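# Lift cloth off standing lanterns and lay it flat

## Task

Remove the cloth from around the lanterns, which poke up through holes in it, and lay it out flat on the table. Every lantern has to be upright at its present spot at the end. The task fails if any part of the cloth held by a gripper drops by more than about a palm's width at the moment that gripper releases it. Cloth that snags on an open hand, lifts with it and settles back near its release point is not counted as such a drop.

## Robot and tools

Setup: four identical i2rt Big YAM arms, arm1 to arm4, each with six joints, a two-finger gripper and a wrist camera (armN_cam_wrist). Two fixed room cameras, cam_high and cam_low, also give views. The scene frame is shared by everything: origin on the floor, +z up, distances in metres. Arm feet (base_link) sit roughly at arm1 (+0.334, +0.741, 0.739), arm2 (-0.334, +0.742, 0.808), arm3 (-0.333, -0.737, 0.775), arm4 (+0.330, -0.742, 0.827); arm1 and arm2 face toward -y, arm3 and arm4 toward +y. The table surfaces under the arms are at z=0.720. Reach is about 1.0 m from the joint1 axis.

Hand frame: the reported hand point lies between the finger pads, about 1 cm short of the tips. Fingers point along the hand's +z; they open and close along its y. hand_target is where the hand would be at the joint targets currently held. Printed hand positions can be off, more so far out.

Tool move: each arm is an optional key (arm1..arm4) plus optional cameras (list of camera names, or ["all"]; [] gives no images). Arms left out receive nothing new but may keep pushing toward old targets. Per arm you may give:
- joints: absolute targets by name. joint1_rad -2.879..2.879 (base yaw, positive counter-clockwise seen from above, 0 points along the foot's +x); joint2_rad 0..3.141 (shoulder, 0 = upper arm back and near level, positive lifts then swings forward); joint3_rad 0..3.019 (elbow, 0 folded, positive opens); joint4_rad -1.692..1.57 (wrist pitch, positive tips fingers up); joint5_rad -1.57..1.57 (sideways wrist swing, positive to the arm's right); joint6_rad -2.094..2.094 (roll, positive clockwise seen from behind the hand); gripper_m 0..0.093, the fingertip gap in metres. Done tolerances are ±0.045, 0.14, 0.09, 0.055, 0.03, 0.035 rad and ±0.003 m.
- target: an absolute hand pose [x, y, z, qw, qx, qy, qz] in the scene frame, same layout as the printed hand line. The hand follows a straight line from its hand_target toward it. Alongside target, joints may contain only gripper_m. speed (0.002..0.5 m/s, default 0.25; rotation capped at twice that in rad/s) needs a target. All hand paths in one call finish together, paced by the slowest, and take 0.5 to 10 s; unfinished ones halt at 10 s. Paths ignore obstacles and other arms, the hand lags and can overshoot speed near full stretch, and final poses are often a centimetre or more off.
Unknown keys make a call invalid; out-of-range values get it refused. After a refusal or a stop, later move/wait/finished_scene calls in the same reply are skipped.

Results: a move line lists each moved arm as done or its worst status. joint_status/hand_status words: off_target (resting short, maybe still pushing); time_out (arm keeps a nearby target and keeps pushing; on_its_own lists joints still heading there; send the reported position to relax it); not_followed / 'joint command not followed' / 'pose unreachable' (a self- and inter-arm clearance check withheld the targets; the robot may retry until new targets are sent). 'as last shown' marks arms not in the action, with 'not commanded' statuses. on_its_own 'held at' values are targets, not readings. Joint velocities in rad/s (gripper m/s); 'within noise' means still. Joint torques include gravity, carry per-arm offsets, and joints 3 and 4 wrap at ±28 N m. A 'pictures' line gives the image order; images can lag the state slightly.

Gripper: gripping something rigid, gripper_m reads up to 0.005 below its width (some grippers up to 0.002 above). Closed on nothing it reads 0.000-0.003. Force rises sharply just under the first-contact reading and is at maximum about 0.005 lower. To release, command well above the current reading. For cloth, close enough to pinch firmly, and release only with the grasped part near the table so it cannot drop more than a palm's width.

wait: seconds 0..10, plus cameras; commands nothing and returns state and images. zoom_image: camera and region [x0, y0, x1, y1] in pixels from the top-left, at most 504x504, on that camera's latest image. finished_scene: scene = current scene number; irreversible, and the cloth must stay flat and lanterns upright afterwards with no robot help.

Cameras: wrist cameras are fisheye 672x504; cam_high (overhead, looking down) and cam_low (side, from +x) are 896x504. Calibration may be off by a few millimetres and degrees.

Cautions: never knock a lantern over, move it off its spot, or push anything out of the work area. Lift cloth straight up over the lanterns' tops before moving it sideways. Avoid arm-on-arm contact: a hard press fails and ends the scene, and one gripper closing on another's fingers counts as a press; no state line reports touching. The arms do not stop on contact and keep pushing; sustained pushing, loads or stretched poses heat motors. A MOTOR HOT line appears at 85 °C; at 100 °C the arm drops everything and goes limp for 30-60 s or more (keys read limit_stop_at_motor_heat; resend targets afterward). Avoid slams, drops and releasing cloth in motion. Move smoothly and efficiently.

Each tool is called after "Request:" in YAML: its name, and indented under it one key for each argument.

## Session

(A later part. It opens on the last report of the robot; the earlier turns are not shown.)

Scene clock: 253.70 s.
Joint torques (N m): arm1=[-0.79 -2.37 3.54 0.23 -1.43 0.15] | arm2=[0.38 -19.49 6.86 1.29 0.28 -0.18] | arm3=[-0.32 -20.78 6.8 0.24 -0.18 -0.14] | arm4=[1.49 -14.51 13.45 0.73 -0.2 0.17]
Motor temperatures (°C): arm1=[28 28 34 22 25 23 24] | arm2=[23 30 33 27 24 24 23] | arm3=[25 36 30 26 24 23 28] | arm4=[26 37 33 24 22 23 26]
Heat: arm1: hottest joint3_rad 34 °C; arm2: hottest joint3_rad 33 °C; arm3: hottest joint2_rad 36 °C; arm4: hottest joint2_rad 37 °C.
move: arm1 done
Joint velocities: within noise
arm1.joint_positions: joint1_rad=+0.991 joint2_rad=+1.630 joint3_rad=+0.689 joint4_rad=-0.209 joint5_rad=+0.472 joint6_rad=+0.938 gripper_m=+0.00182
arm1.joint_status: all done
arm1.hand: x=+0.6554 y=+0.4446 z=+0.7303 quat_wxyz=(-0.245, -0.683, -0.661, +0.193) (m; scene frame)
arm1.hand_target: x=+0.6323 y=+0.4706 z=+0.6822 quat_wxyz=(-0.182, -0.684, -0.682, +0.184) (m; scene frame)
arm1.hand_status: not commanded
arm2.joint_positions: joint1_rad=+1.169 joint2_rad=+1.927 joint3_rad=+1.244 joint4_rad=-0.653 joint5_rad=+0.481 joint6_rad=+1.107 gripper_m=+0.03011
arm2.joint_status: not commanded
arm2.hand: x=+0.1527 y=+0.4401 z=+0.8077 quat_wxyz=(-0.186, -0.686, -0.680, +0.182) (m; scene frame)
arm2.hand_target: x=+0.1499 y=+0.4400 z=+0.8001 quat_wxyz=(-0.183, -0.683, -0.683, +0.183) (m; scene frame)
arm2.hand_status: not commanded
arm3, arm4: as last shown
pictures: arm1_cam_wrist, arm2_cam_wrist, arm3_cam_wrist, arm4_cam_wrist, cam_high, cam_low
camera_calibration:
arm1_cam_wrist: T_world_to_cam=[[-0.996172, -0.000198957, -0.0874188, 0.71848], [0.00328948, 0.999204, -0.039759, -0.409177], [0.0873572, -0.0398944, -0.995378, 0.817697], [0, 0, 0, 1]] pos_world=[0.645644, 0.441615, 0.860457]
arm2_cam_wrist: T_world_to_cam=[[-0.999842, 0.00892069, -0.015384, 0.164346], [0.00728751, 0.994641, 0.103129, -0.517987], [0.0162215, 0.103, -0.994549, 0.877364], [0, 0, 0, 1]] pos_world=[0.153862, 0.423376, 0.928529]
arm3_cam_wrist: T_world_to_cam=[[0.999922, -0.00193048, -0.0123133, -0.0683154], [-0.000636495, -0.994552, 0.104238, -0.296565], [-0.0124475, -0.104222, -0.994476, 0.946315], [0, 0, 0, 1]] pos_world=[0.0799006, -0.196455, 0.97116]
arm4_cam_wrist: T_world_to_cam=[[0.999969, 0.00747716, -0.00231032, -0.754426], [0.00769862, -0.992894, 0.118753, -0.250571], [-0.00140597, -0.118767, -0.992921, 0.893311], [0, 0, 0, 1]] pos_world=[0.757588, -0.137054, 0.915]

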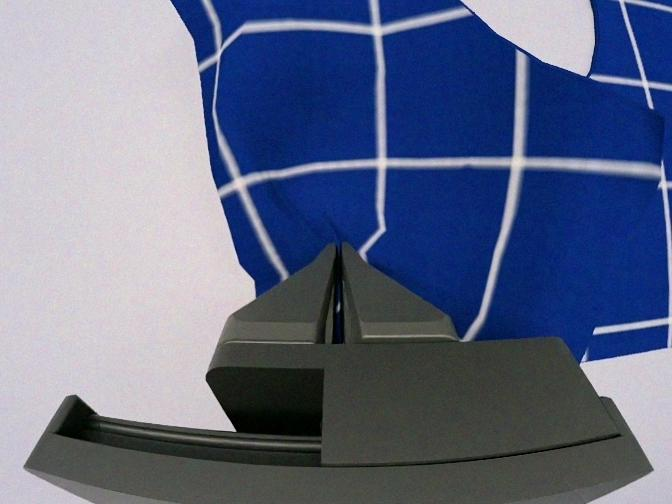

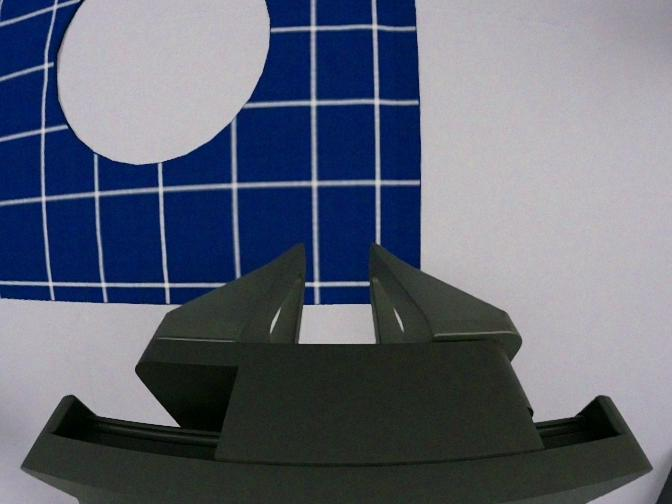

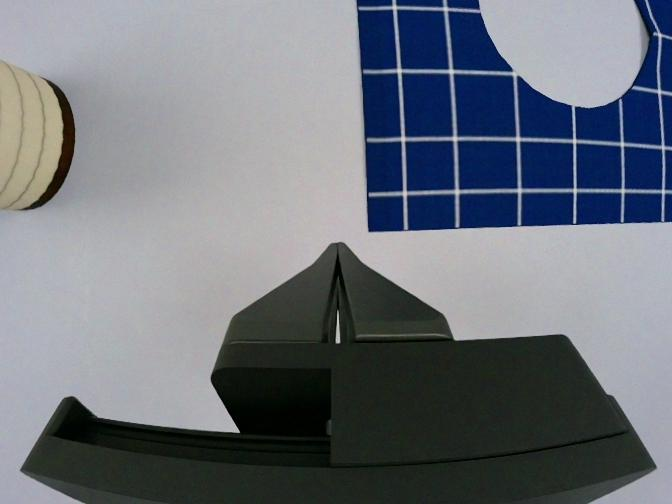

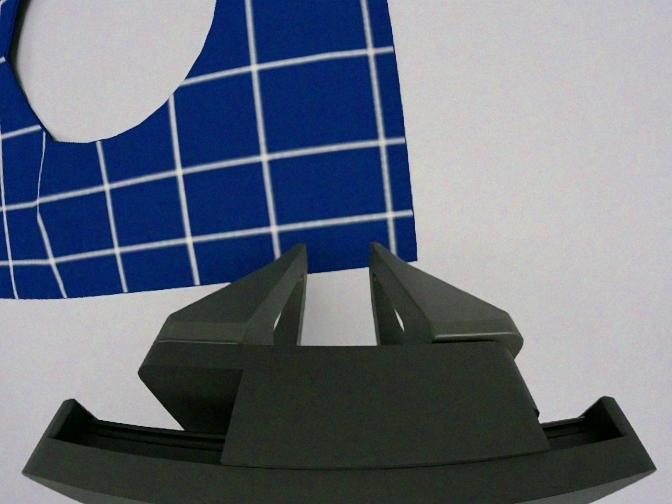

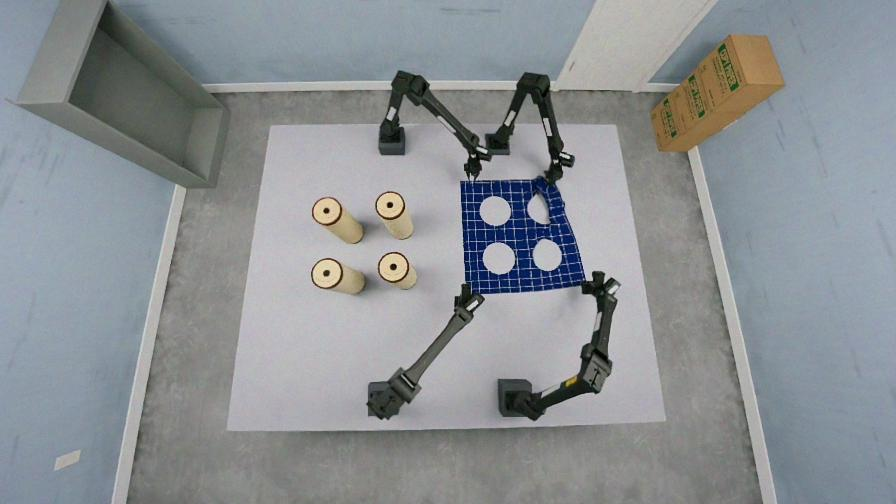

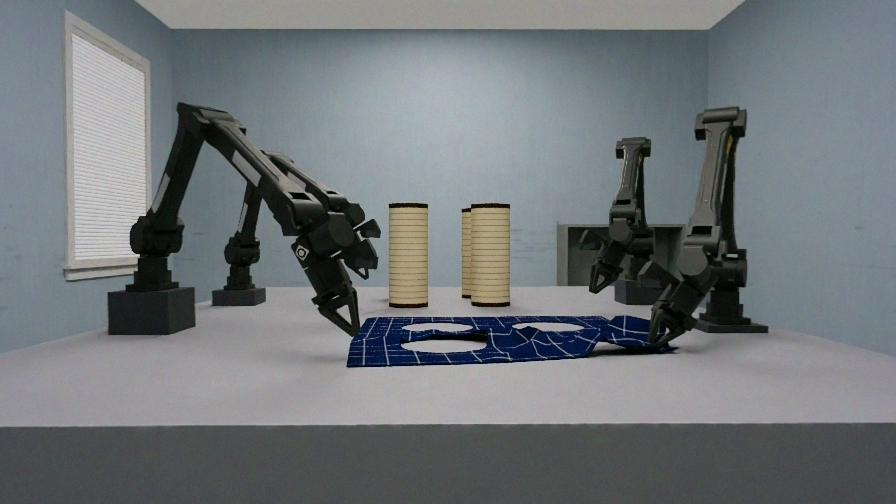

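Request:
move:
  arm1: {"target":[0.68,0.44,0.80,0.183,0.683,0.683,-0.183],"speed":0.1}
  arm2: {"target":[0.15,0.45,0.69,0.183,0.683,0.683,-0.183],"speed":0.1}
  arm4: {"target":[0.757,-0.155,0.69,0.183,-0.683,0.683,0.183],"speed":0.1}
  cameras: []

Request:
move:
  arm1: {"target":[0.775,0.465,0.80,0.183,0.683,0.683,-0.183],"speed":0.08}
  cameras: ["cam_high","arm1_cam_wrist"]

Request:
move:
  arm1: {"target":[0.79,0.475,0.735,0.183,0.683,0.683,-0.183],"speed":0.08}

Scene clock: 259.43 s.
Joint torques (N m): arm1=[-1.14 -9.93 11.56 0.06 0.43 0.06] | arm2=[1.73 -15.85 5.18 1.47 -0.24 0] | arm3=[-0.32 -20.89 6.83 0.2 -0.16 -0.14] | arm4=[0.38 -11.75 7.49 1.8 -0.08 0.06]
Motor temperatures (°C): arm1=[28 28 34 22 26 23 24] | arm2=[23 29 32 27 23 24 23] | arm3=[25 36 30 26 24 23 28] | arm4=[26 37 34 24 22 23 26]
Heat: arm1: hottest joint3_rad 34 °C; arm2: hottest joint3_rad 32 °C; arm3: hottest joint2_rad 36 °C; arm4: hottest joint2_rad 37 °C.
move: arm1 off_target; arm2 off_target; arm4 off_target
Joint velocities: within noise
arm1.joint_positions: joint1_rad=+0.991 joint2_rad=+1.562 joint3_rad=+0.856 joint4_rad=-0.619 joint5_rad=+0.426 joint6_rad=+0.940 gripper_m=+0.00182
arm1.joint_status: not commanded
arm1.hand: x=+0.6619 y=+0.4497 z=+0.7799 quat_wxyz=(-0.160, -0.680, -0.690, +0.190) (m; scene frame)
arm1.hand_target: x=+0.6793 y=+0.4405 z=+0.8003 quat_wxyz=(-0.183, -0.683, -0.683, +0.183) (m; scene frame)
arm1.hand_status: off_target (0.029 m and 2.9 deg from the pose sent, 0.074 m and 7.7 deg at the start)
arm2.joint_positions: joint1_rad=+1.172 joint2_rad=+2.073 joint3_rad=+1.213 joint4_rad=-0.427 joint5_rad=+0.498 joint6_rad=+1.106 gripper_m=+0.03011
arm2.joint_status: not commanded
arm2.hand: x=+0.1611 y=+0.4355 z=+0.7316 quat_wxyz=(-0.211, -0.686, -0.672, +0.181) (m; scene frame)
arm2.hand_target: x=+0.1478 y=+0.4506 z=+0.6924 quat_wxyz=(-0.183, -0.683, -0.683, +0.183) (m; scene frame)
arm2.hand_status: off_target (0.045 m and 3.5 deg from the pose sent, 0.118 m and 0.6 deg at the start)
arm3.joint_positions: joint1_rad=-0.795 joint2_rad=+1.975 joint3_rad=+1.521 joint4_rad=-0.741 joint5_rad=-0.350 joint6_rad=-0.679 gripper_m=+0.00075
arm3.joint_status: not commanded
arm3.hand: x=+0.0790 y=-0.2160 z=+0.8475 quat_wxyz=(-0.177, +0.681, -0.687, -0.183) (m; scene frame)
arm3.hand_target: x=+0.0801 y=-0.2199 z=+0.8599 quat_wxyz=(-0.183, +0.683, -0.683, -0.183) (m; scene frame)
arm3.hand_status: not commanded
arm4.joint_positions: joint1_rad=-0.668 joint2_rad=+2.329 joint3_rad=+1.665 joint4_rad=-0.429 joint5_rad=-0.330 joint6_rad=-0.639 gripper_m=+0.02989
arm4.joint_status: not commanded
arm4.hand: x=+0.7667 y=-0.1404 z=+0.7433 quat_wxyz=(-0.215, +0.683, -0.672, -0.189) (m; scene frame)
arm4.hand_target: x=+0.7550 y=-0.1573 z=+0.6925 quat_wxyz=(-0.183, +0.683, -0.683, -0.183) (m; scene frame)
arm4.hand_status: off_target (0.056 m and 3.9 deg from the pose sent, 0.106 m and 0.7 deg at the start)
pictures: none
No camera images: "cameras" was empty.

Scene clock: 261.27 s.
Joint torques (N m): arm1=[-0.44 -10.7 14.06 0.54 0.53 0.14] | arm2=[1.2 -15.97 5.18 0.73 -0.19 -0.01] | arm3=[-0.38 -20.72 6.82 0.27 -0.18 -0.13] | arm4=[0.44 -11.69 7.49 1.78 -0.08 0.06]
Motor temperatures (°C): arm1=[28 28 34 22 26 23 25] | arm2=[23 29 32 27 23 24 23] | arm3=[25 36 30 26 24 23 28] | arm4=[26 37 34 24 22 23 26]
Heat: arm1: hottest joint3_rad 34 °C; arm2: hottest joint3_rad 32 °C; arm3: hottest joint2_rad 36 °C; arm4: hottest joint2_rad 37 °C.
move: arm1 off_target
Joint velocities: within noise
arm1.joint_positions: joint1_rad=+1.129 joint2_rad=+1.713 joint3_rad=+1.057 joint4_rad=-0.759 joint5_rad=+0.462 joint6_rad=+1.091 gripper_m=+0.00182
arm1.joint_status: not commanded
arm1.hand: x=+0.7401 y=+0.4727 z=+0.7783 quat_wxyz=(-0.149, -0.679, -0.691, +0.198) (m; scene frame)
arm1.hand_target: x=+0.7731 y=+0.4662 z=+0.8012 quat_wxyz=(-0.183, -0.683, -0.683, +0.182) (m; scene frame)
arm1.hand_status: off_target (0.042 m and 4.4 deg from the pose sent, 0.116 m and 2.9 deg at the start)
arm2.joint_positions: joint1_rad=+1.177 joint2_rad=+2.074 joint3_rad=+1.213 joint4_rad=-0.407 joint5_rad=+0.497 joint6_rad=+1.106 gripper_m=+0.03010
arm2.joint_status: not commanded
arm2.hand: x=+0.1665 y=+0.4369 z=+0.7319 quat_wxyz=(-0.220, -0.685, -0.672, +0.177) (m; scene frame)
arm2.hand_target: x=+0.1478 y=+0.4505 z=+0.6926 quat_wxyz=(-0.183, -0.683, -0.683, +0.183) (m; scene frame)
arm2.hand_status: not commanded
arm3, arm4: as last shown
pictures: arm1_cam_wrist, cam_high
camera_calibration:
arm1_cam_wrist: T_world_to_cam=[[-0.998025, -0.00584944, 0.0625465, 0.694468], [0.000191023, 0.995368, 0.0961363, -0.537271], [-0.0628191, 0.0959584, -0.993401, 0.904721], [0, 0, 0, 1]] pos_world=[0.750033, 0.452029, 0.906966]

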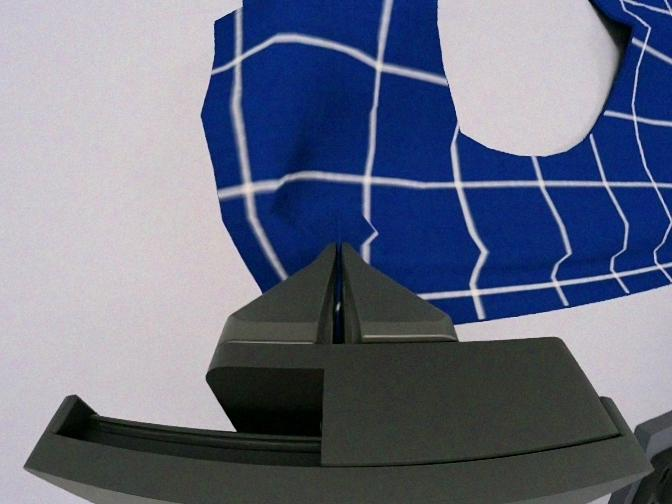

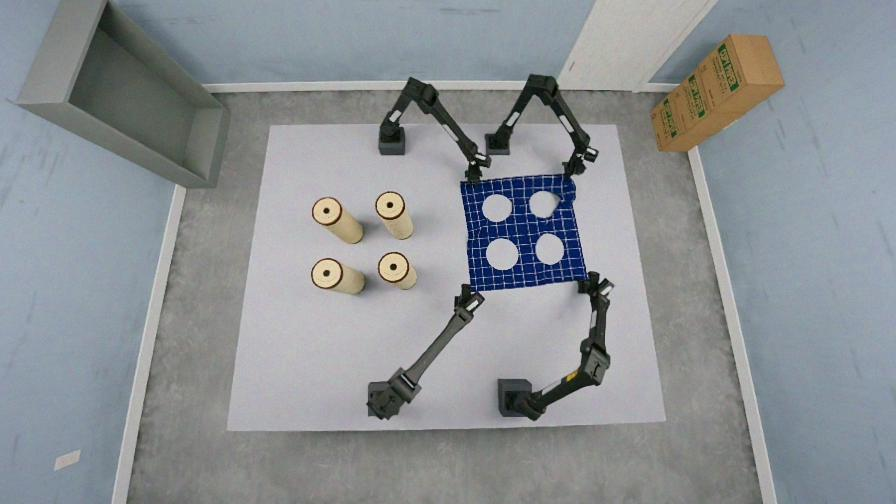

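Scene clock: 262.63 s.
Joint torques (N m): arm1=[0.21 -10.29 11.69 1.58 -0.11 0.14] | arm2=[0.91 -15.97 5.2 0.59 -0.1 -0.01] | arm3=[-0.26 -20.6 6.86 0.25 -0.17 -0.15] | arm4=[0.44 -11.69 7.47 1.78 -0.07 0.06]
Motor temperatures (°C): arm1=[28 28 34 22 26 23 25] | arm2=[23 29 32 27 23 24 23] | arm3=[25 36 30 26 24 23 28] | arm4=[26 37 34 24 22 23 26]
Heat: arm1: hottest joint3_rad 34 °C; arm2: hottest joint3_rad 32 °C; arm3: hottest joint2_rad 36 °C; arm4: hottest joint2_rad 37 °C.
move: arm1 off_target
Joint velocities: within noise
arm1.joint_positions: joint1_rad=+1.156 joint2_rad=+1.820 joint3_rad=+1.057 joint4_rad=-0.653 joint5_rad=+0.485 joint6_rad=+1.126 gripper_m=+0.00182
arm1.joint_status: not commanded
arm1.hand: x=+0.7557 y=+0.4756 z=+0.7338 quat_wxyz=(-0.157, -0.681, -0.686, +0.204) (m; scene frame)
arm1.hand_target: x=+0.7884 y=+0.4762 z=+0.7362 quat_wxyz=(-0.183, -0.683, -0.683, +0.183) (m; scene frame)
arm1.hand_status: off_target (0.034 m and 3.8 deg from the pose sent, 0.066 m and 4.4 deg at the start)
arm2.joint_positions: joint1_rad=+1.179 joint2_rad=+2.074 joint3_rad=+1.213 joint4_rad=-0.404 joint5_rad=+0.495 joint6_rad=+1.106 gripper_m=+0.03010
arm2.joint_status: not commanded
arm2.hand: x=+0.1679 y=+0.4379 z=+0.7319 quat_wxyz=(-0.221, -0.685, -0.672, +0.175) (m; scene frame)
arm2.hand_target: x=+0.1479 y=+0.4505 z=+0.6926 quat_wxyz=(-0.183, -0.683, -0.683, +0.183) (m; scene frame)
arm2.hand_status: not commanded
arm3, arm4: as last shown
pictures: arm1_cam_wrist, arm2_cam_wrist, arm3_cam_wrist, arm4_cam_wrist, cam_high, cam_low
camera_calibration:
arm1_cam_wrist: T_world_to_cam=[[-0.998396, 0.00291041, 0.0565388, 0.713348], [0.0071288, 0.997192, 0.0745529, -0.526173], [-0.0561631, 0.0748364, -0.995613, 0.867776], [0, 0, 0, 1]] pos_world=[0.764692, 0.457678, 0.862865]
arm2_cam_wrist: T_world_to_cam=[[-0.997197, 0.000505841, -0.0748214, 0.225224], [-0.00422515, 0.998001, 0.0630586, -0.478294], [0.0747037, 0.063198, -0.995201, 0.810061], [0, 0, 0, 1]] pos_world=[0.162057, 0.426029, 0.853186]
arm3_cam_wrist: T_world_to_cam=[[0.999922, -0.00193048, -0.0123133, -0.0683154], [-0.000636495, -0.994552, 0.104238, -0.296565], [-0.0124475, -0.104222, -0.994476, 0.946315], [0, 0, 0, 1]] pos_world=[0.0799006, -0.196455, 0.97116]
arm4_cam_wrist: T_world_to_cam=[[0.99897, 0.00895989, 0.0444721, -0.798659], [0.00657344, -0.998545, 0.0535208, -0.181414], [0.0448869, -0.0531734, -0.997576, 0.820218], [0, 0, 0, 1]] pos_world=[0.762212, -0.13038, 0.863458]

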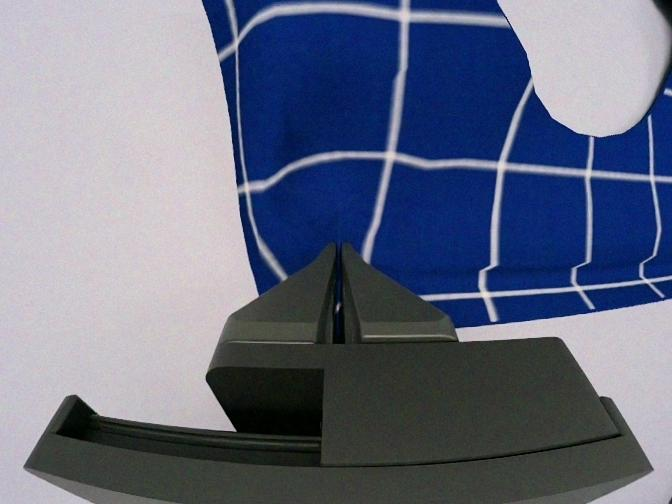

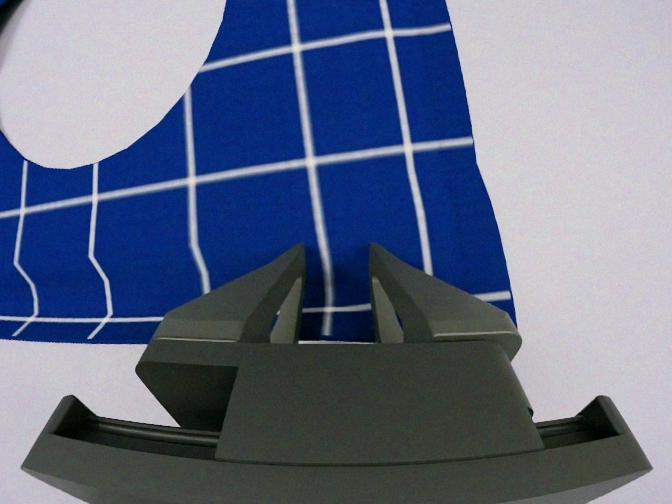

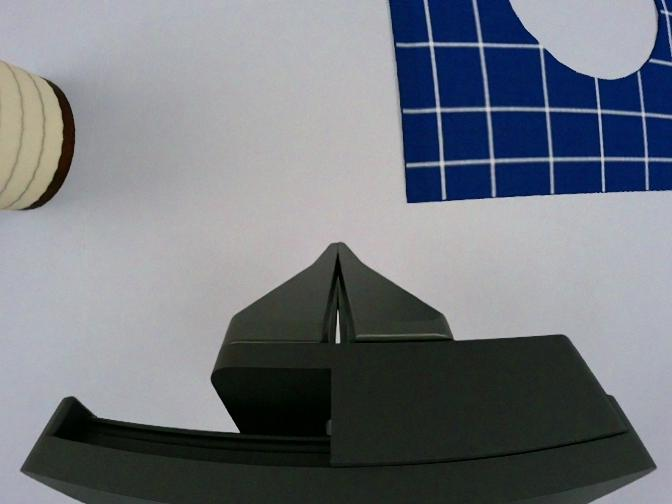

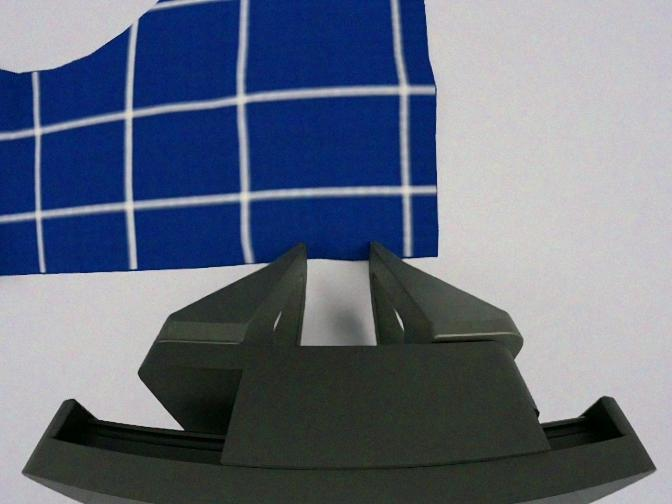

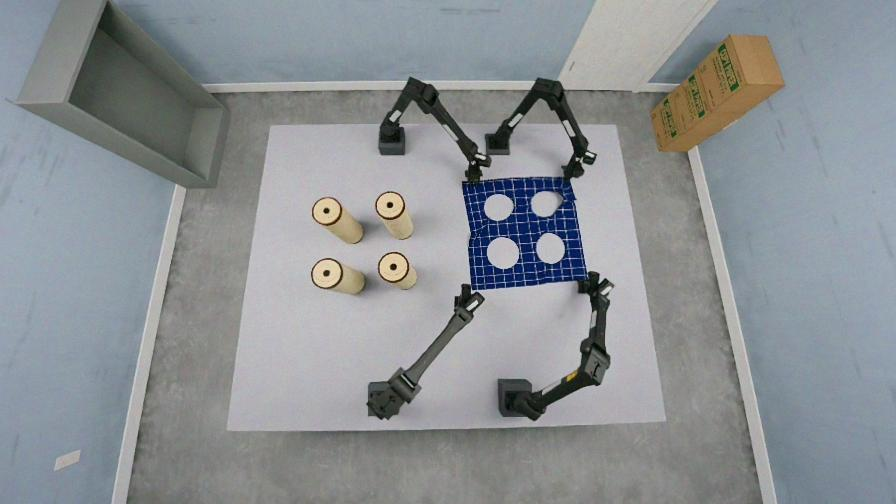

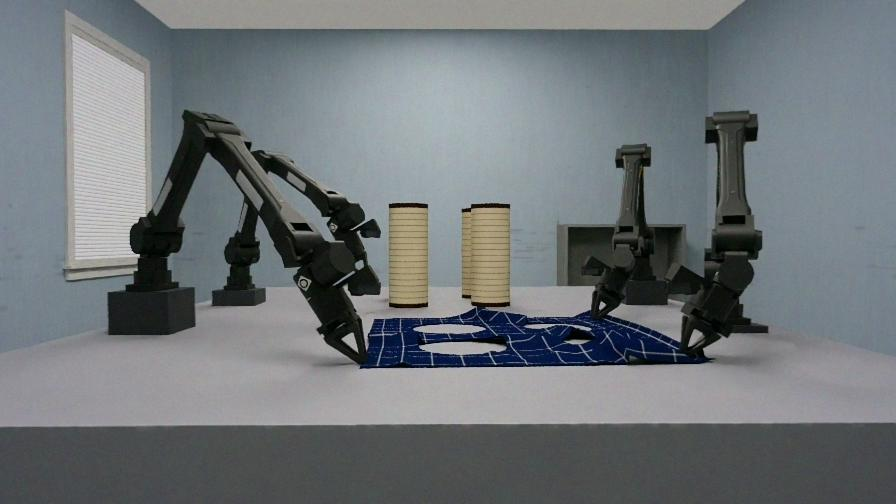

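Request:
move:
  arm1: {"joints":{"gripper_m":0.06}}
  arm3: {"target":[0.14,-0.14,0.80,0.183,-0.683,0.683,0.183],"speed":0.15}
  arm4: {"target":[0.745,-0.11,0.80,0.183,-0.683,0.683,0.183],"speed":0.15,"joints":{"gripper_m":0.02}}

Request:
zoom_image:
  camera: "cam_high"
  region: [440, 160, 600, 320]

Scene clock: 271.17 s.
Joint torques (N m): arm1=[-0.5 -10.75 10.58 0.68 0.29 0.11] | arm2=[0.97 -15.97 5.18 0.61 -0.11 -0.02] | arm3=[0.73 -21.95 10.97 0.13 -0.02 0.05] | arm4=[1.38 -16.15 12.86 0.75 -0.18 0.17]
Motor temperatures (°C): arm1=[28 28 35 22 25 23 25] | arm2=[23 29 31 27 23 24 23] | arm3=[25 37 30 26 24 23 29] | arm4=[26 36 33 24 22 23 25]
Heat: arm1: hottest joint3_rad 35 °C; arm2: hottest joint3_rad 31 °C; arm3: hottest joint2_rad 37 °C; arm4: hottest joint2_rad 36 °C.
move: arm1 done; arm3 off_target; arm4 off_target
Joint velocities: within noise
arm1.joint_positions: joint1_rad=+1.169 joint2_rad=+1.826 joint3_rad=+1.070 joint4_rad=-0.631 joint5_rad=+0.475 joint6_rad=+1.133 gripper_m=+0.05989
arm1.joint_status: all done
arm1.hand: x=+0.7696 y=+0.4782 z=+0.7351 quat_wxyz=(-0.171, -0.681, -0.686, +0.192) (m; scene frame)
arm1.hand_target: x=+0.7884 y=+0.4761 z=+0.7363 quat_wxyz=(-0.183, -0.683, -0.683, +0.183) (m; scene frame)
arm1.hand_status: not commanded
arm2: as last shown
arm3.joint_positions: joint1_rad=-0.792 joint2_rad=+2.256 joint3_rad=+1.816 joint4_rad=-0.782 joint5_rad=-0.348 joint6_rad=-0.679 gripper_m=+0.00075
arm3.joint_status: not commanded
arm3.hand: x=+0.1309 y=-0.1576 z=+0.7798 quat_wxyz=(-0.164, +0.682, -0.689, -0.182) (m; scene frame)
arm3.hand_target: x=+0.1391 y=-0.1411 z=+0.8006 quat_wxyz=(-0.184, +0.683, -0.683, -0.183) (m; scene frame)
arm3.hand_status: off_target (0.028 m and 2.3 deg from the pose sent, 0.108 m and 0.9 deg at the start)
arm4.joint_positions: joint1_rad=-0.623 joint2_rad=+2.278 joint3_rad=+1.741 joint4_rad=-0.627 joint5_rad=-0.304 joint6_rad=-0.597 gripper_m=+0.02013
arm4.joint_status: all done
arm4.hand: x=+0.7428 y=-0.1234 z=+0.7908 quat_wxyz=(-0.175, +0.685, -0.684, -0.181) (m; scene frame)
arm4.hand_target: x=+0.7447 y=-0.1104 z=+0.8003 quat_wxyz=(-0.183, +0.683, -0.683, -0.183) (m; scene frame)
arm4.hand_status: off_target (0.016 m and 0.9 deg from the pose sent, 0.068 m and 3.9 deg at the start)
pictures: arm1_cam_wrist, arm2_cam_wrist, arm3_cam_wrist, arm4_cam_wrist, cam_high, cam_low
camera_calibration:
arm1_cam_wrist: T_world_to_cam=[[-0.999747, -0.00495221, 0.0219606, 0.757336], [-0.00336651, 0.997423, 0.0716643, -0.518868], [-0.0222589, 0.0715722, -0.997187, 0.846328], [0, 0, 0, 1]] pos_world=[0.774236, 0.460708, 0.8645]
arm2_cam_wrist: T_world_to_cam=[[-0.997197, 0.000505841, -0.0748214, 0.225224], [-0.00422515, 0.998001, 0.0630586, -0.478294], [0.0747037, 0.063198, -0.995201, 0.810061], [0, 0, 0, 1]] pos_world=[0.162057, 0.426029, 0.853186]
arm3_cam_wrist: T_world_to_cam=[[0.999572, 0.000548614, -0.0292649, -0.107267], [0.00418291, -0.99224, 0.12427, -0.247341], [-0.0289696, -0.12434, -0.991817, 0.882563], [0, 0, 0, 1]] pos_world=[0.133823, -0.135625, 0.902939]
arm4_cam_wrist: T_world_to_cam=[[0.99995, 0.00918866, -0.00395138, -0.739387], [0.00960194, -0.992492, 0.121928, -0.222384], [-0.00280136, -0.12196, -0.992531, 0.892577], [0, 0, 0, 1]] pos_world=[0.743986, -0.105062, 0.910103]

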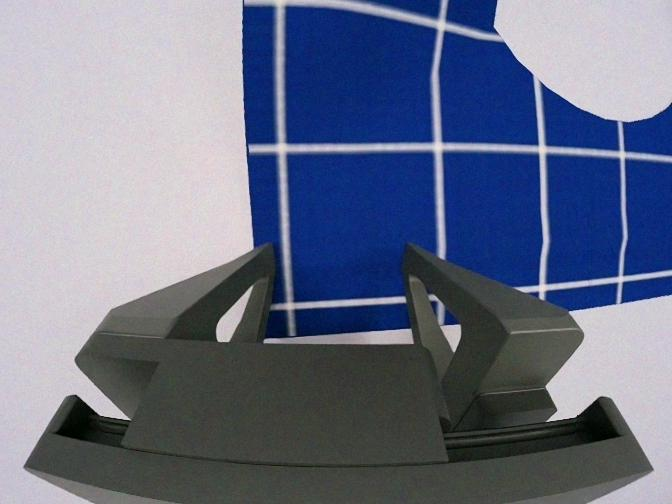

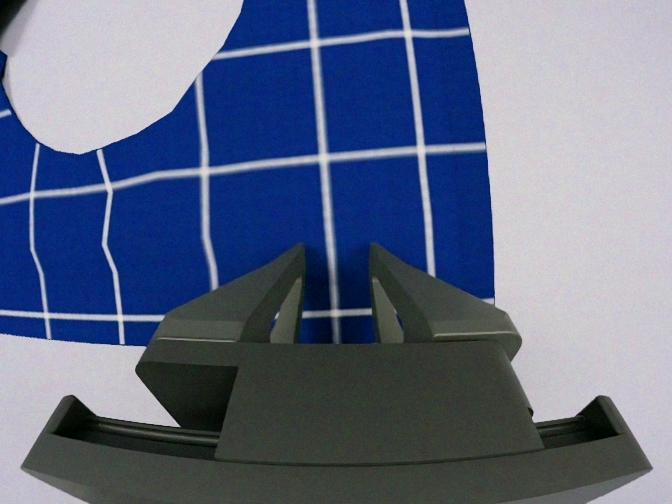

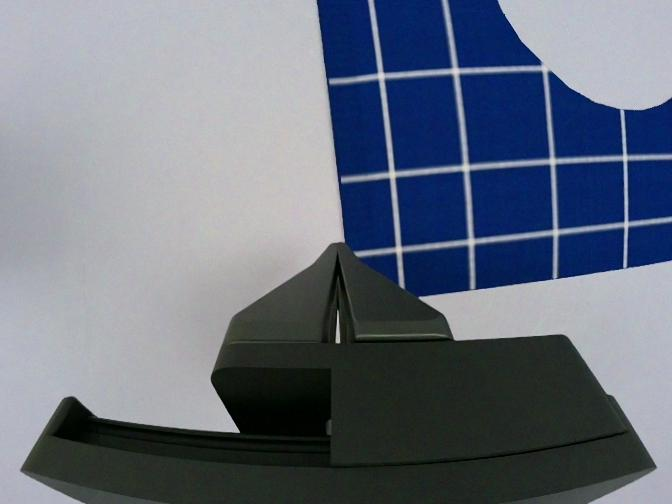

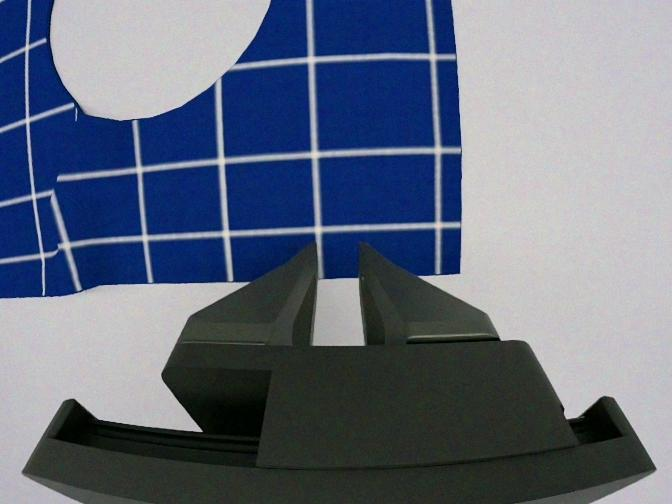

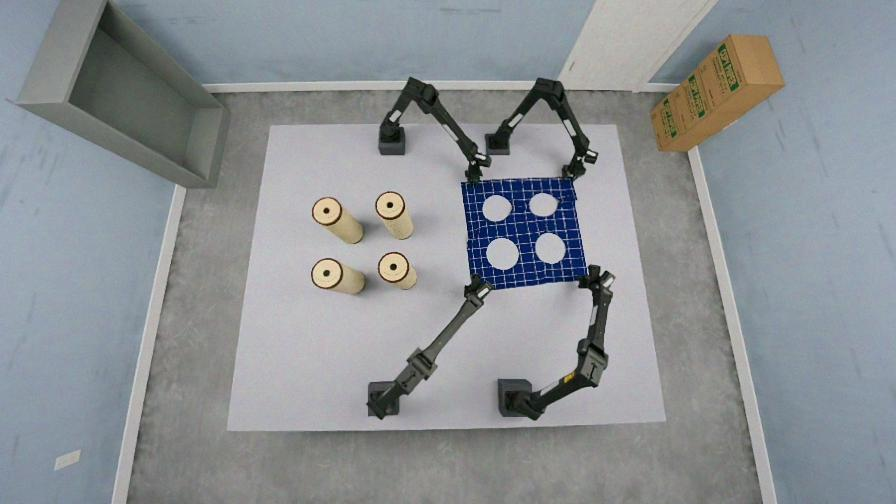

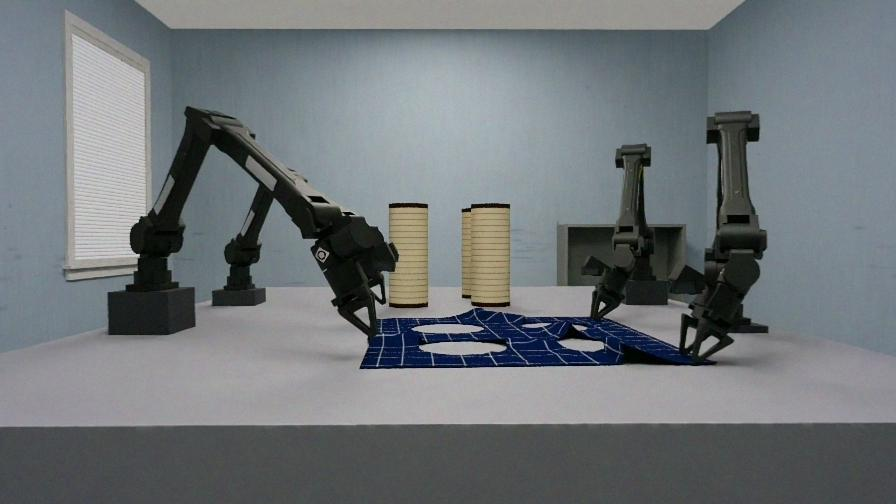

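Scaled by 3.150.

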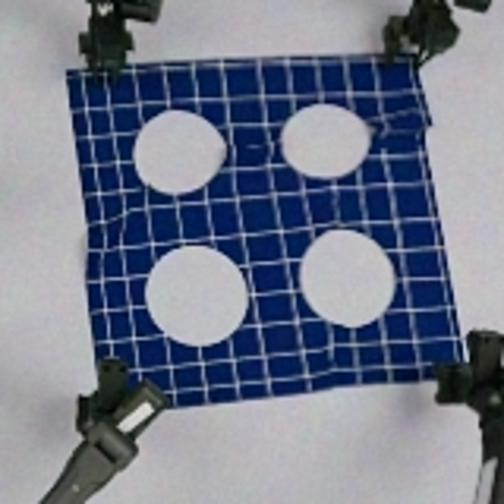

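Request:
move:
  arm1: {"target":[0.785,0.485,0.69,0.183,0.683,0.683,-0.183],"speed":0.08}
  arm3: {"target":[0.185,-0.14,0.79,0.183,-0.683,0.683,0.183],"speed":0.12}
  arm4: {"target":[0.785,-0.085,0.79,0.183,-0.683,0.683,0.183],"speed":0.12}
  cameras: []

Request:
move:
  arm3: {"target":[0.18,-0.15,0.69,0.183,-0.683,0.683,0.183],"speed":0.08}
  arm4: {"target":[0.78,-0.10,0.69,0.183,-0.683,0.683,0.183],"speed":0.08}
  cameras: ["arm3_cam_wrist","arm4_cam_wrist"]

Request:
move:
  arm3: {"target":[0.165,-0.235,0.685,0.183,-0.683,0.683,0.183],"speed":0.06}
  arm4: {"target":[0.79,-0.19,0.685,0.183,-0.683,0.683,0.183],"speed":0.06}

Request:
zoom_image:
  camera: "cam_high"
  region: [440, 160, 600, 320]

Scene clock: 278.43 s.
Joint torques (N m): arm1=[-0.21 -7.24 6.48 1.36 -0.61 0.22] | arm2=[1.08 -15.85 5.19 0.59 -0.1 0] | arm3=[0.09 -23.3 11.21 0.16 -0.17 -0.11] | arm4=[-0.62 -16.32 14.42 0.76 -0.44 -0.04]
Motor temperatures (°C): arm1=[28 28 35 22 25 23 24] | arm2=[23 29 31 27 23 24 23] | arm3=[25 37 32 26 24 23 29] | arm4=[26 36 34 24 22 23 25]
Heat: arm1: hottest joint3_rad 35 °C; arm2: hottest joint3_rad 31 °C; arm3: hottest joint2_rad 37 °C; arm4: hottest joint2_rad 36 °C.
move: arm1 off_target; arm3 off_target; arm4 off_target
Joint velocities: within noise
arm1.joint_positions: joint1_rad=+1.180 joint2_rad=+1.848 joint3_rad=+1.070 joint4_rad=-0.536 joint5_rad=+0.501 joint6_rad=+1.140 gripper_m=+0.05991
arm1.joint_status: not commanded
arm1.hand: x=+0.7874 y=+0.4732 z=+0.7313 quat_wxyz=(-0.210, -0.682, -0.675, +0.188) (m; scene frame)
arm1.hand_target: x=+0.7822 y=+0.4859 z=+0.6925 quat_wxyz=(-0.183, -0.683, -0.683, +0.184) (m; scene frame)
arm1.hand_status: off_target (0.043 m and 3.2 deg from the pose sent, 0.048 m and 1.7 deg at the start)
arm2: as last shown
arm3.joint_positions: joint1_rad=-0.830 joint2_rad=+2.357 joint3_rad=+1.979 joint4_rad=-0.858 joint5_rad=-0.360 joint6_rad=-0.706 gripper_m=+0.00075
arm3.joint_status: not commanded
arm3.hand: x=+0.1728 y=-0.1536 z=+0.7705 quat_wxyz=(-0.163, +0.678, -0.693, -0.183) (m; scene frame)
arm3.hand_target: x=+0.1841 y=-0.1410 z=+0.7905 quat_wxyz=(-0.184, +0.683, -0.683, -0.183) (m; scene frame)
arm3.hand_status: off_target (0.027 m and 2.7 deg from the pose sent, 0.058 m and 2.3 deg at the start)
arm4.joint_positions: joint1_rad=-0.623 joint2_rad=+2.396 joint3_rad=+1.950 joint4_rad=-0.725 joint5_rad=-0.306 joint6_rad=-0.596 gripper_m=+0.02013
arm4.joint_status: not commanded
arm4.hand: x=+0.7678 y=-0.0901 z=+0.7841 quat_wxyz=(-0.172, +0.685, -0.684, -0.182) (m; scene frame)
arm4.hand_target: x=+0.7846 y=-0.0859 z=+0.7902 quat_wxyz=(-0.183, +0.683, -0.683, -0.183) (m; scene frame)
arm4.hand_status: off_target (0.019 m and 1.3 deg from the pose sent, 0.057 m and 0.9 deg at the start)
pictures: none
No camera images: "cameras" was empty.

Scene clock: 280.20 s.
Joint torques (N m): arm1=[-0.32 -6.95 6.61 1.35 -0.62 0.22] | arm2=[0.97 -15.97 5.19 0.59 -0.1 -0.01] | arm3=[-0.21 -19.9 5.82 1.22 0.04 -0.13] | arm4=[-0.85 -13.68 8.1 1.61 -0.17 -0.08]
Motor temperatures (°C): arm1=[28 28 35 22 25 23 24] | arm2=[23 29 31 27 23 24 23] | arm3=[25 37 32 26 24 23 29] | arm4=[26 37 34 24 22 23 25]
Heat: arm1: hottest joint3_rad 35 °C; arm2: hottest joint3_rad 31 °C; arm3: hottest joint2_rad 37 °C; arm4: hottest joint2_rad 37 °C.
move: arm3 off_target; arm4 off_target
Joint velocities: within noise
arm1, arm2: as last shown
arm3.joint_positions: joint1_rad=-0.830 joint2_rad=+2.408 joint3_rad=+1.953 joint4_rad=-0.689 joint5_rad=-0.369 joint6_rad=-0.711 gripper_m=+0.00075
arm3.joint_status: not commanded
arm3.hand: x=+0.1854 y=-0.1392 z=+0.7363 quat_wxyz=(-0.208, +0.680, -0.678, -0.187) (m; scene frame)
arm3.hand_target: x=+0.1785 y=-0.1514 z=+0.6916 quat_wxyz=(-0.183, +0.683, -0.683, -0.183) (m; scene frame)
arm3.hand_status: off_target (0.048 m and 2.9 deg from the pose sent, 0.081 m and 2.7 deg at the start)
arm4.joint_positions: joint1_rad=-0.628 joint2_rad=+2.457 joint3_rad=+1.930 joint4_rad=-0.554 joint5_rad=-0.317 joint6_rad=-0.599 gripper_m=+0.02013
arm4.joint_status: not commanded
arm4.hand: x=+0.7799 y=-0.0780 z=+0.7464 quat_wxyz=(-0.215, +0.682, -0.672, -0.192) (m; scene frame)
arm4.hand_target: x=+0.7777 y=-0.1020 z=+0.6924 quat_wxyz=(-0.183, +0.683, -0.683, -0.183) (m; scene frame)
arm4.hand_status: off_target (0.061 m and 4.0 deg from the pose sent, 0.096 m and 1.3 deg at the start)
pictures: arm3_cam_wrist, arm4_cam_wrist
camera_calibration:
arm3_cam_wrist: T_world_to_cam=[[0.999624, -0.00215228, 0.0273266, -0.20506], [-0.00364845, -0.99849, 0.0548203, -0.172066], [0.0271673, -0.0548994, -0.998122, 0.847262], [0, 0, 0, 1]] pos_world=[0.181337, -0.125734, 0.860707]
arm4_cam_wrist: T_world_to_cam=[[0.999174, 0.0102326, 0.0393365, -0.80875], [0.00828598, -0.998748, 0.0493353, -0.117469], [0.0397921, -0.0489685, -0.998007, 0.830698], [0, 0, 0, 1]] pos_world=[0.776, -0.0683684, 0.866651]

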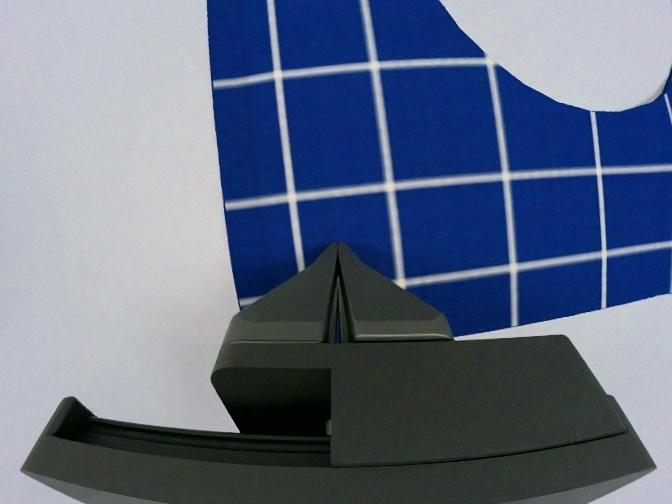

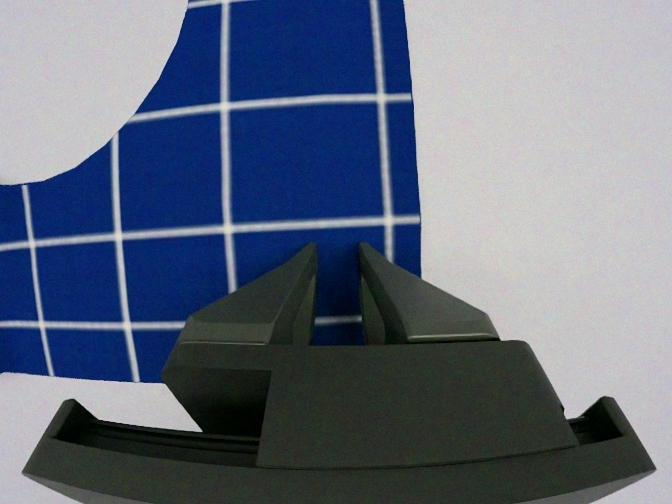

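Scene clock: 282.20 s.
Joint torques (N m): arm1=[-0.67 -7.36 6.35 1.39 -0.62 0.22] | arm2=[0.97 -15.97 5.22 0.61 -0.11 -0.01] | arm3=[-1.26 -18.26 4.1 0.28 0.41 -0.15] | arm4=[-1.9 -12.51 5.82 0.8 0.25 -0.13]
Motor temperatures (°C): arm1=[28 28 35 22 25 23 24] | arm2=[23 28 31 27 23 24 23] | arm3=[25 38 32 26 24 23 29] | arm4=[26 37 34 24 22 23 25]
Heat: arm1: hottest joint3_rad 35 °C; arm2: hottest joint3_rad 31 °C; arm3: hottest joint2_rad 38 °C; arm4: hottest joint2_rad 37 °C.
move: arm3 off_target; arm4 off_target
Joint velocities: within noise
arm1, arm2: as last shown
arm1.hand_target: x=+0.7823 y=+0.4859 z=+0.6925 quat_wxyz=(-0.183, -0.683, -0.683, +0.183) (m; scene frame)
arm3.joint_positions: joint1_rad=-0.892 joint2_rad=+2.268 joint3_rad=+1.665 joint4_rad=-0.534 joint5_rad=-0.408 joint6_rad=-0.788 gripper_m=+0.00075
arm3.joint_status: not commanded
arm3.hand: x=+0.1722 y=-0.2069 z=+0.7332 quat_wxyz=(-0.223, +0.685, -0.667, -0.190) (m; scene frame)
arm3.hand_target: x=+0.1633 y=-0.2351 z=+0.6872 quat_wxyz=(-0.183, +0.683, -0.683, -0.184) (m; scene frame)
arm3.hand_status: off_target (0.056 m and 5.0 deg from the pose sent, 0.111 m and 2.9 deg at the start)
arm4.joint_positions: joint1_rad=-0.713 joint2_rad=+2.342 joint3_rad=+1.680 joint4_rad=-0.420 joint5_rad=-0.368 joint6_rad=-0.688 gripper_m=+0.02013
arm4.joint_status: not commanded
arm4.hand: x=+0.7917 y=-0.1525 z=+0.7433 quat_wxyz=(-0.227, +0.686, -0.663, -0.197) (m; scene frame)
arm4.hand_target: x=+0.7870 y=-0.1906 z=+0.6880 quat_wxyz=(-0.183, +0.683, -0.683, -0.184) (m; scene frame)
arm4.hand_status: off_target (0.069 m and 5.8 deg from the pose sent, 0.128 m and 4.0 deg at the start)
pictures: arm1_cam_wrist, arm2_cam_wrist, arm3_cam_wrist, arm4_cam_wrist, cam_high, cam_low
camera_calibration:
arm1_cam_wrist: T_world_to_cam=[[-0.99919, -0.00671223, -0.0396805, 0.820631], [-0.00754903, 0.999751, 0.0209763, -0.474213], [0.0395298, 0.0212588, -0.998992, 0.819725], [0, 0, 0, 1]] pos_world=[0.783982, 0.462177, 0.861409]
arm2_cam_wrist: T_world_to_cam=[[-0.997197, 0.000505841, -0.0748214, 0.225224], [-0.00422515, 0.998001, 0.0630586, -0.478294], [0.0747037, 0.063198, -0.995201, 0.810061], [0, 0, 0, 1]] pos_world=[0.162057, 0.426029, 0.853186]
arm3_cam_wrist: T_world_to_cam=[[0.998624, 0.015907, 0.0499729, -0.204678], [0.0145544, -0.999521, 0.0273139, -0.222826], [0.0503835, -0.026549, -0.998377, 0.842783], [0, 0, 0, 1]] pos_world=[0.165177, -0.197088, 0.85773]
arm4_cam_wrist: T_world_to_cam=[[0.998249, 0.0222271, 0.0548164, -0.828569], [0.0209419, -0.999495, 0.0239104, -0.183127], [0.0553202, -0.0227205, -0.99821, 0.815299], [0, 0, 0, 1]] pos_world=[0.785851, -0.146093, 0.863638]

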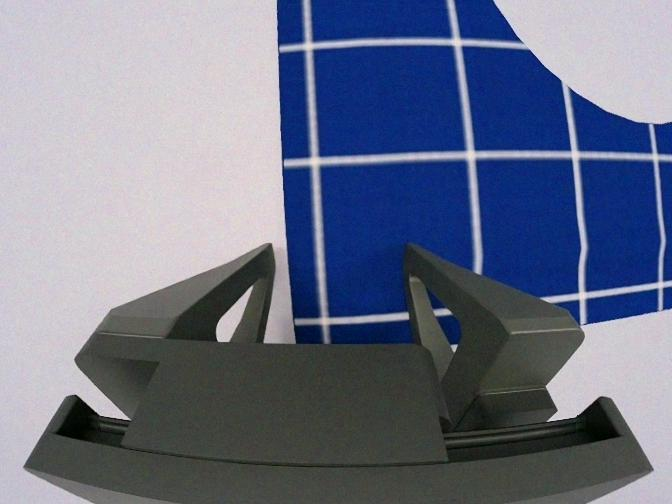

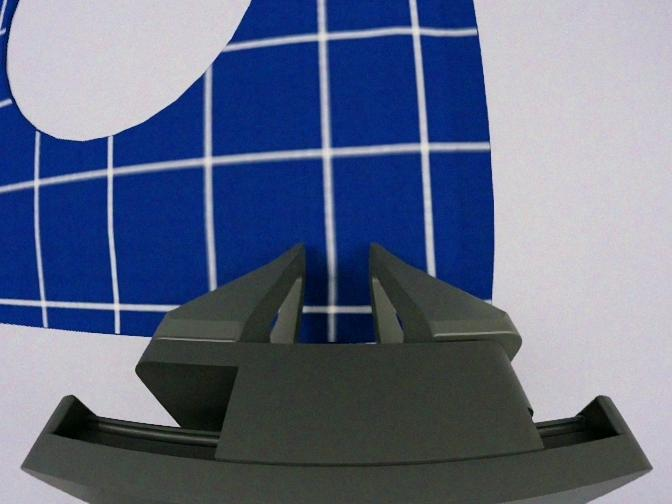

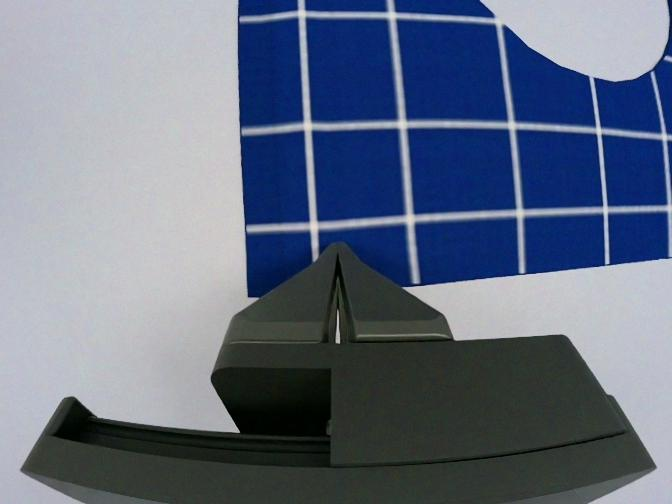

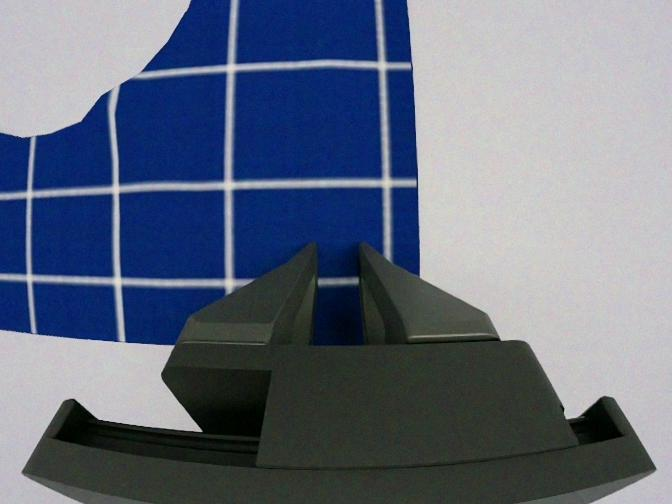

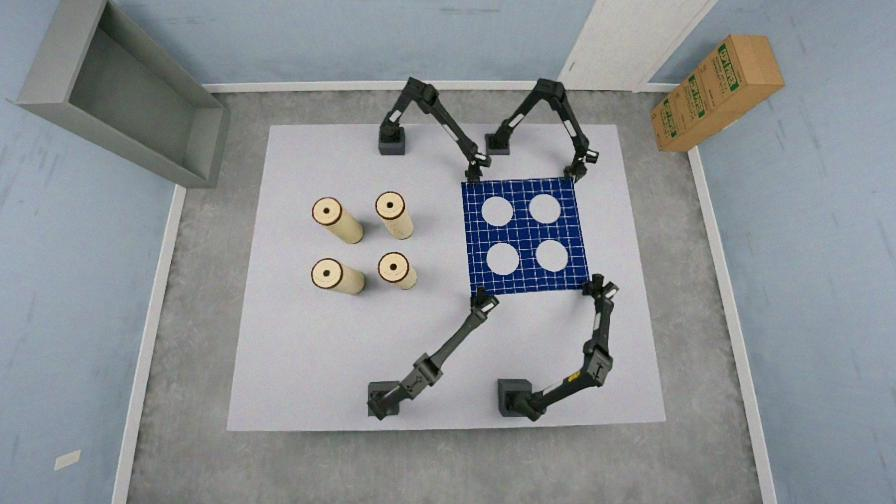

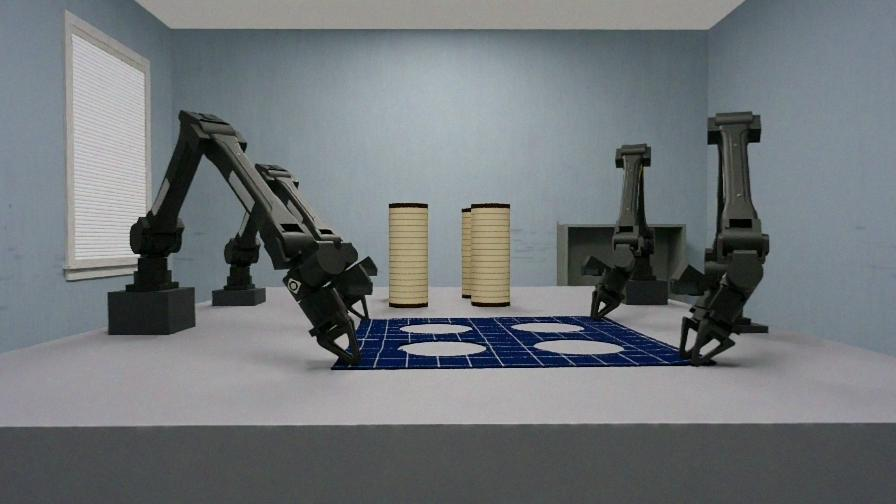

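Scaled by 3.150.

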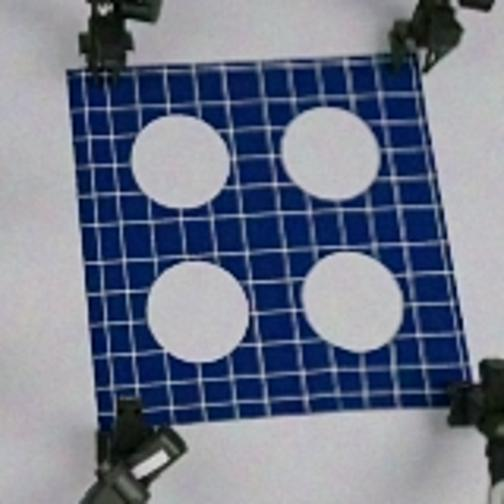

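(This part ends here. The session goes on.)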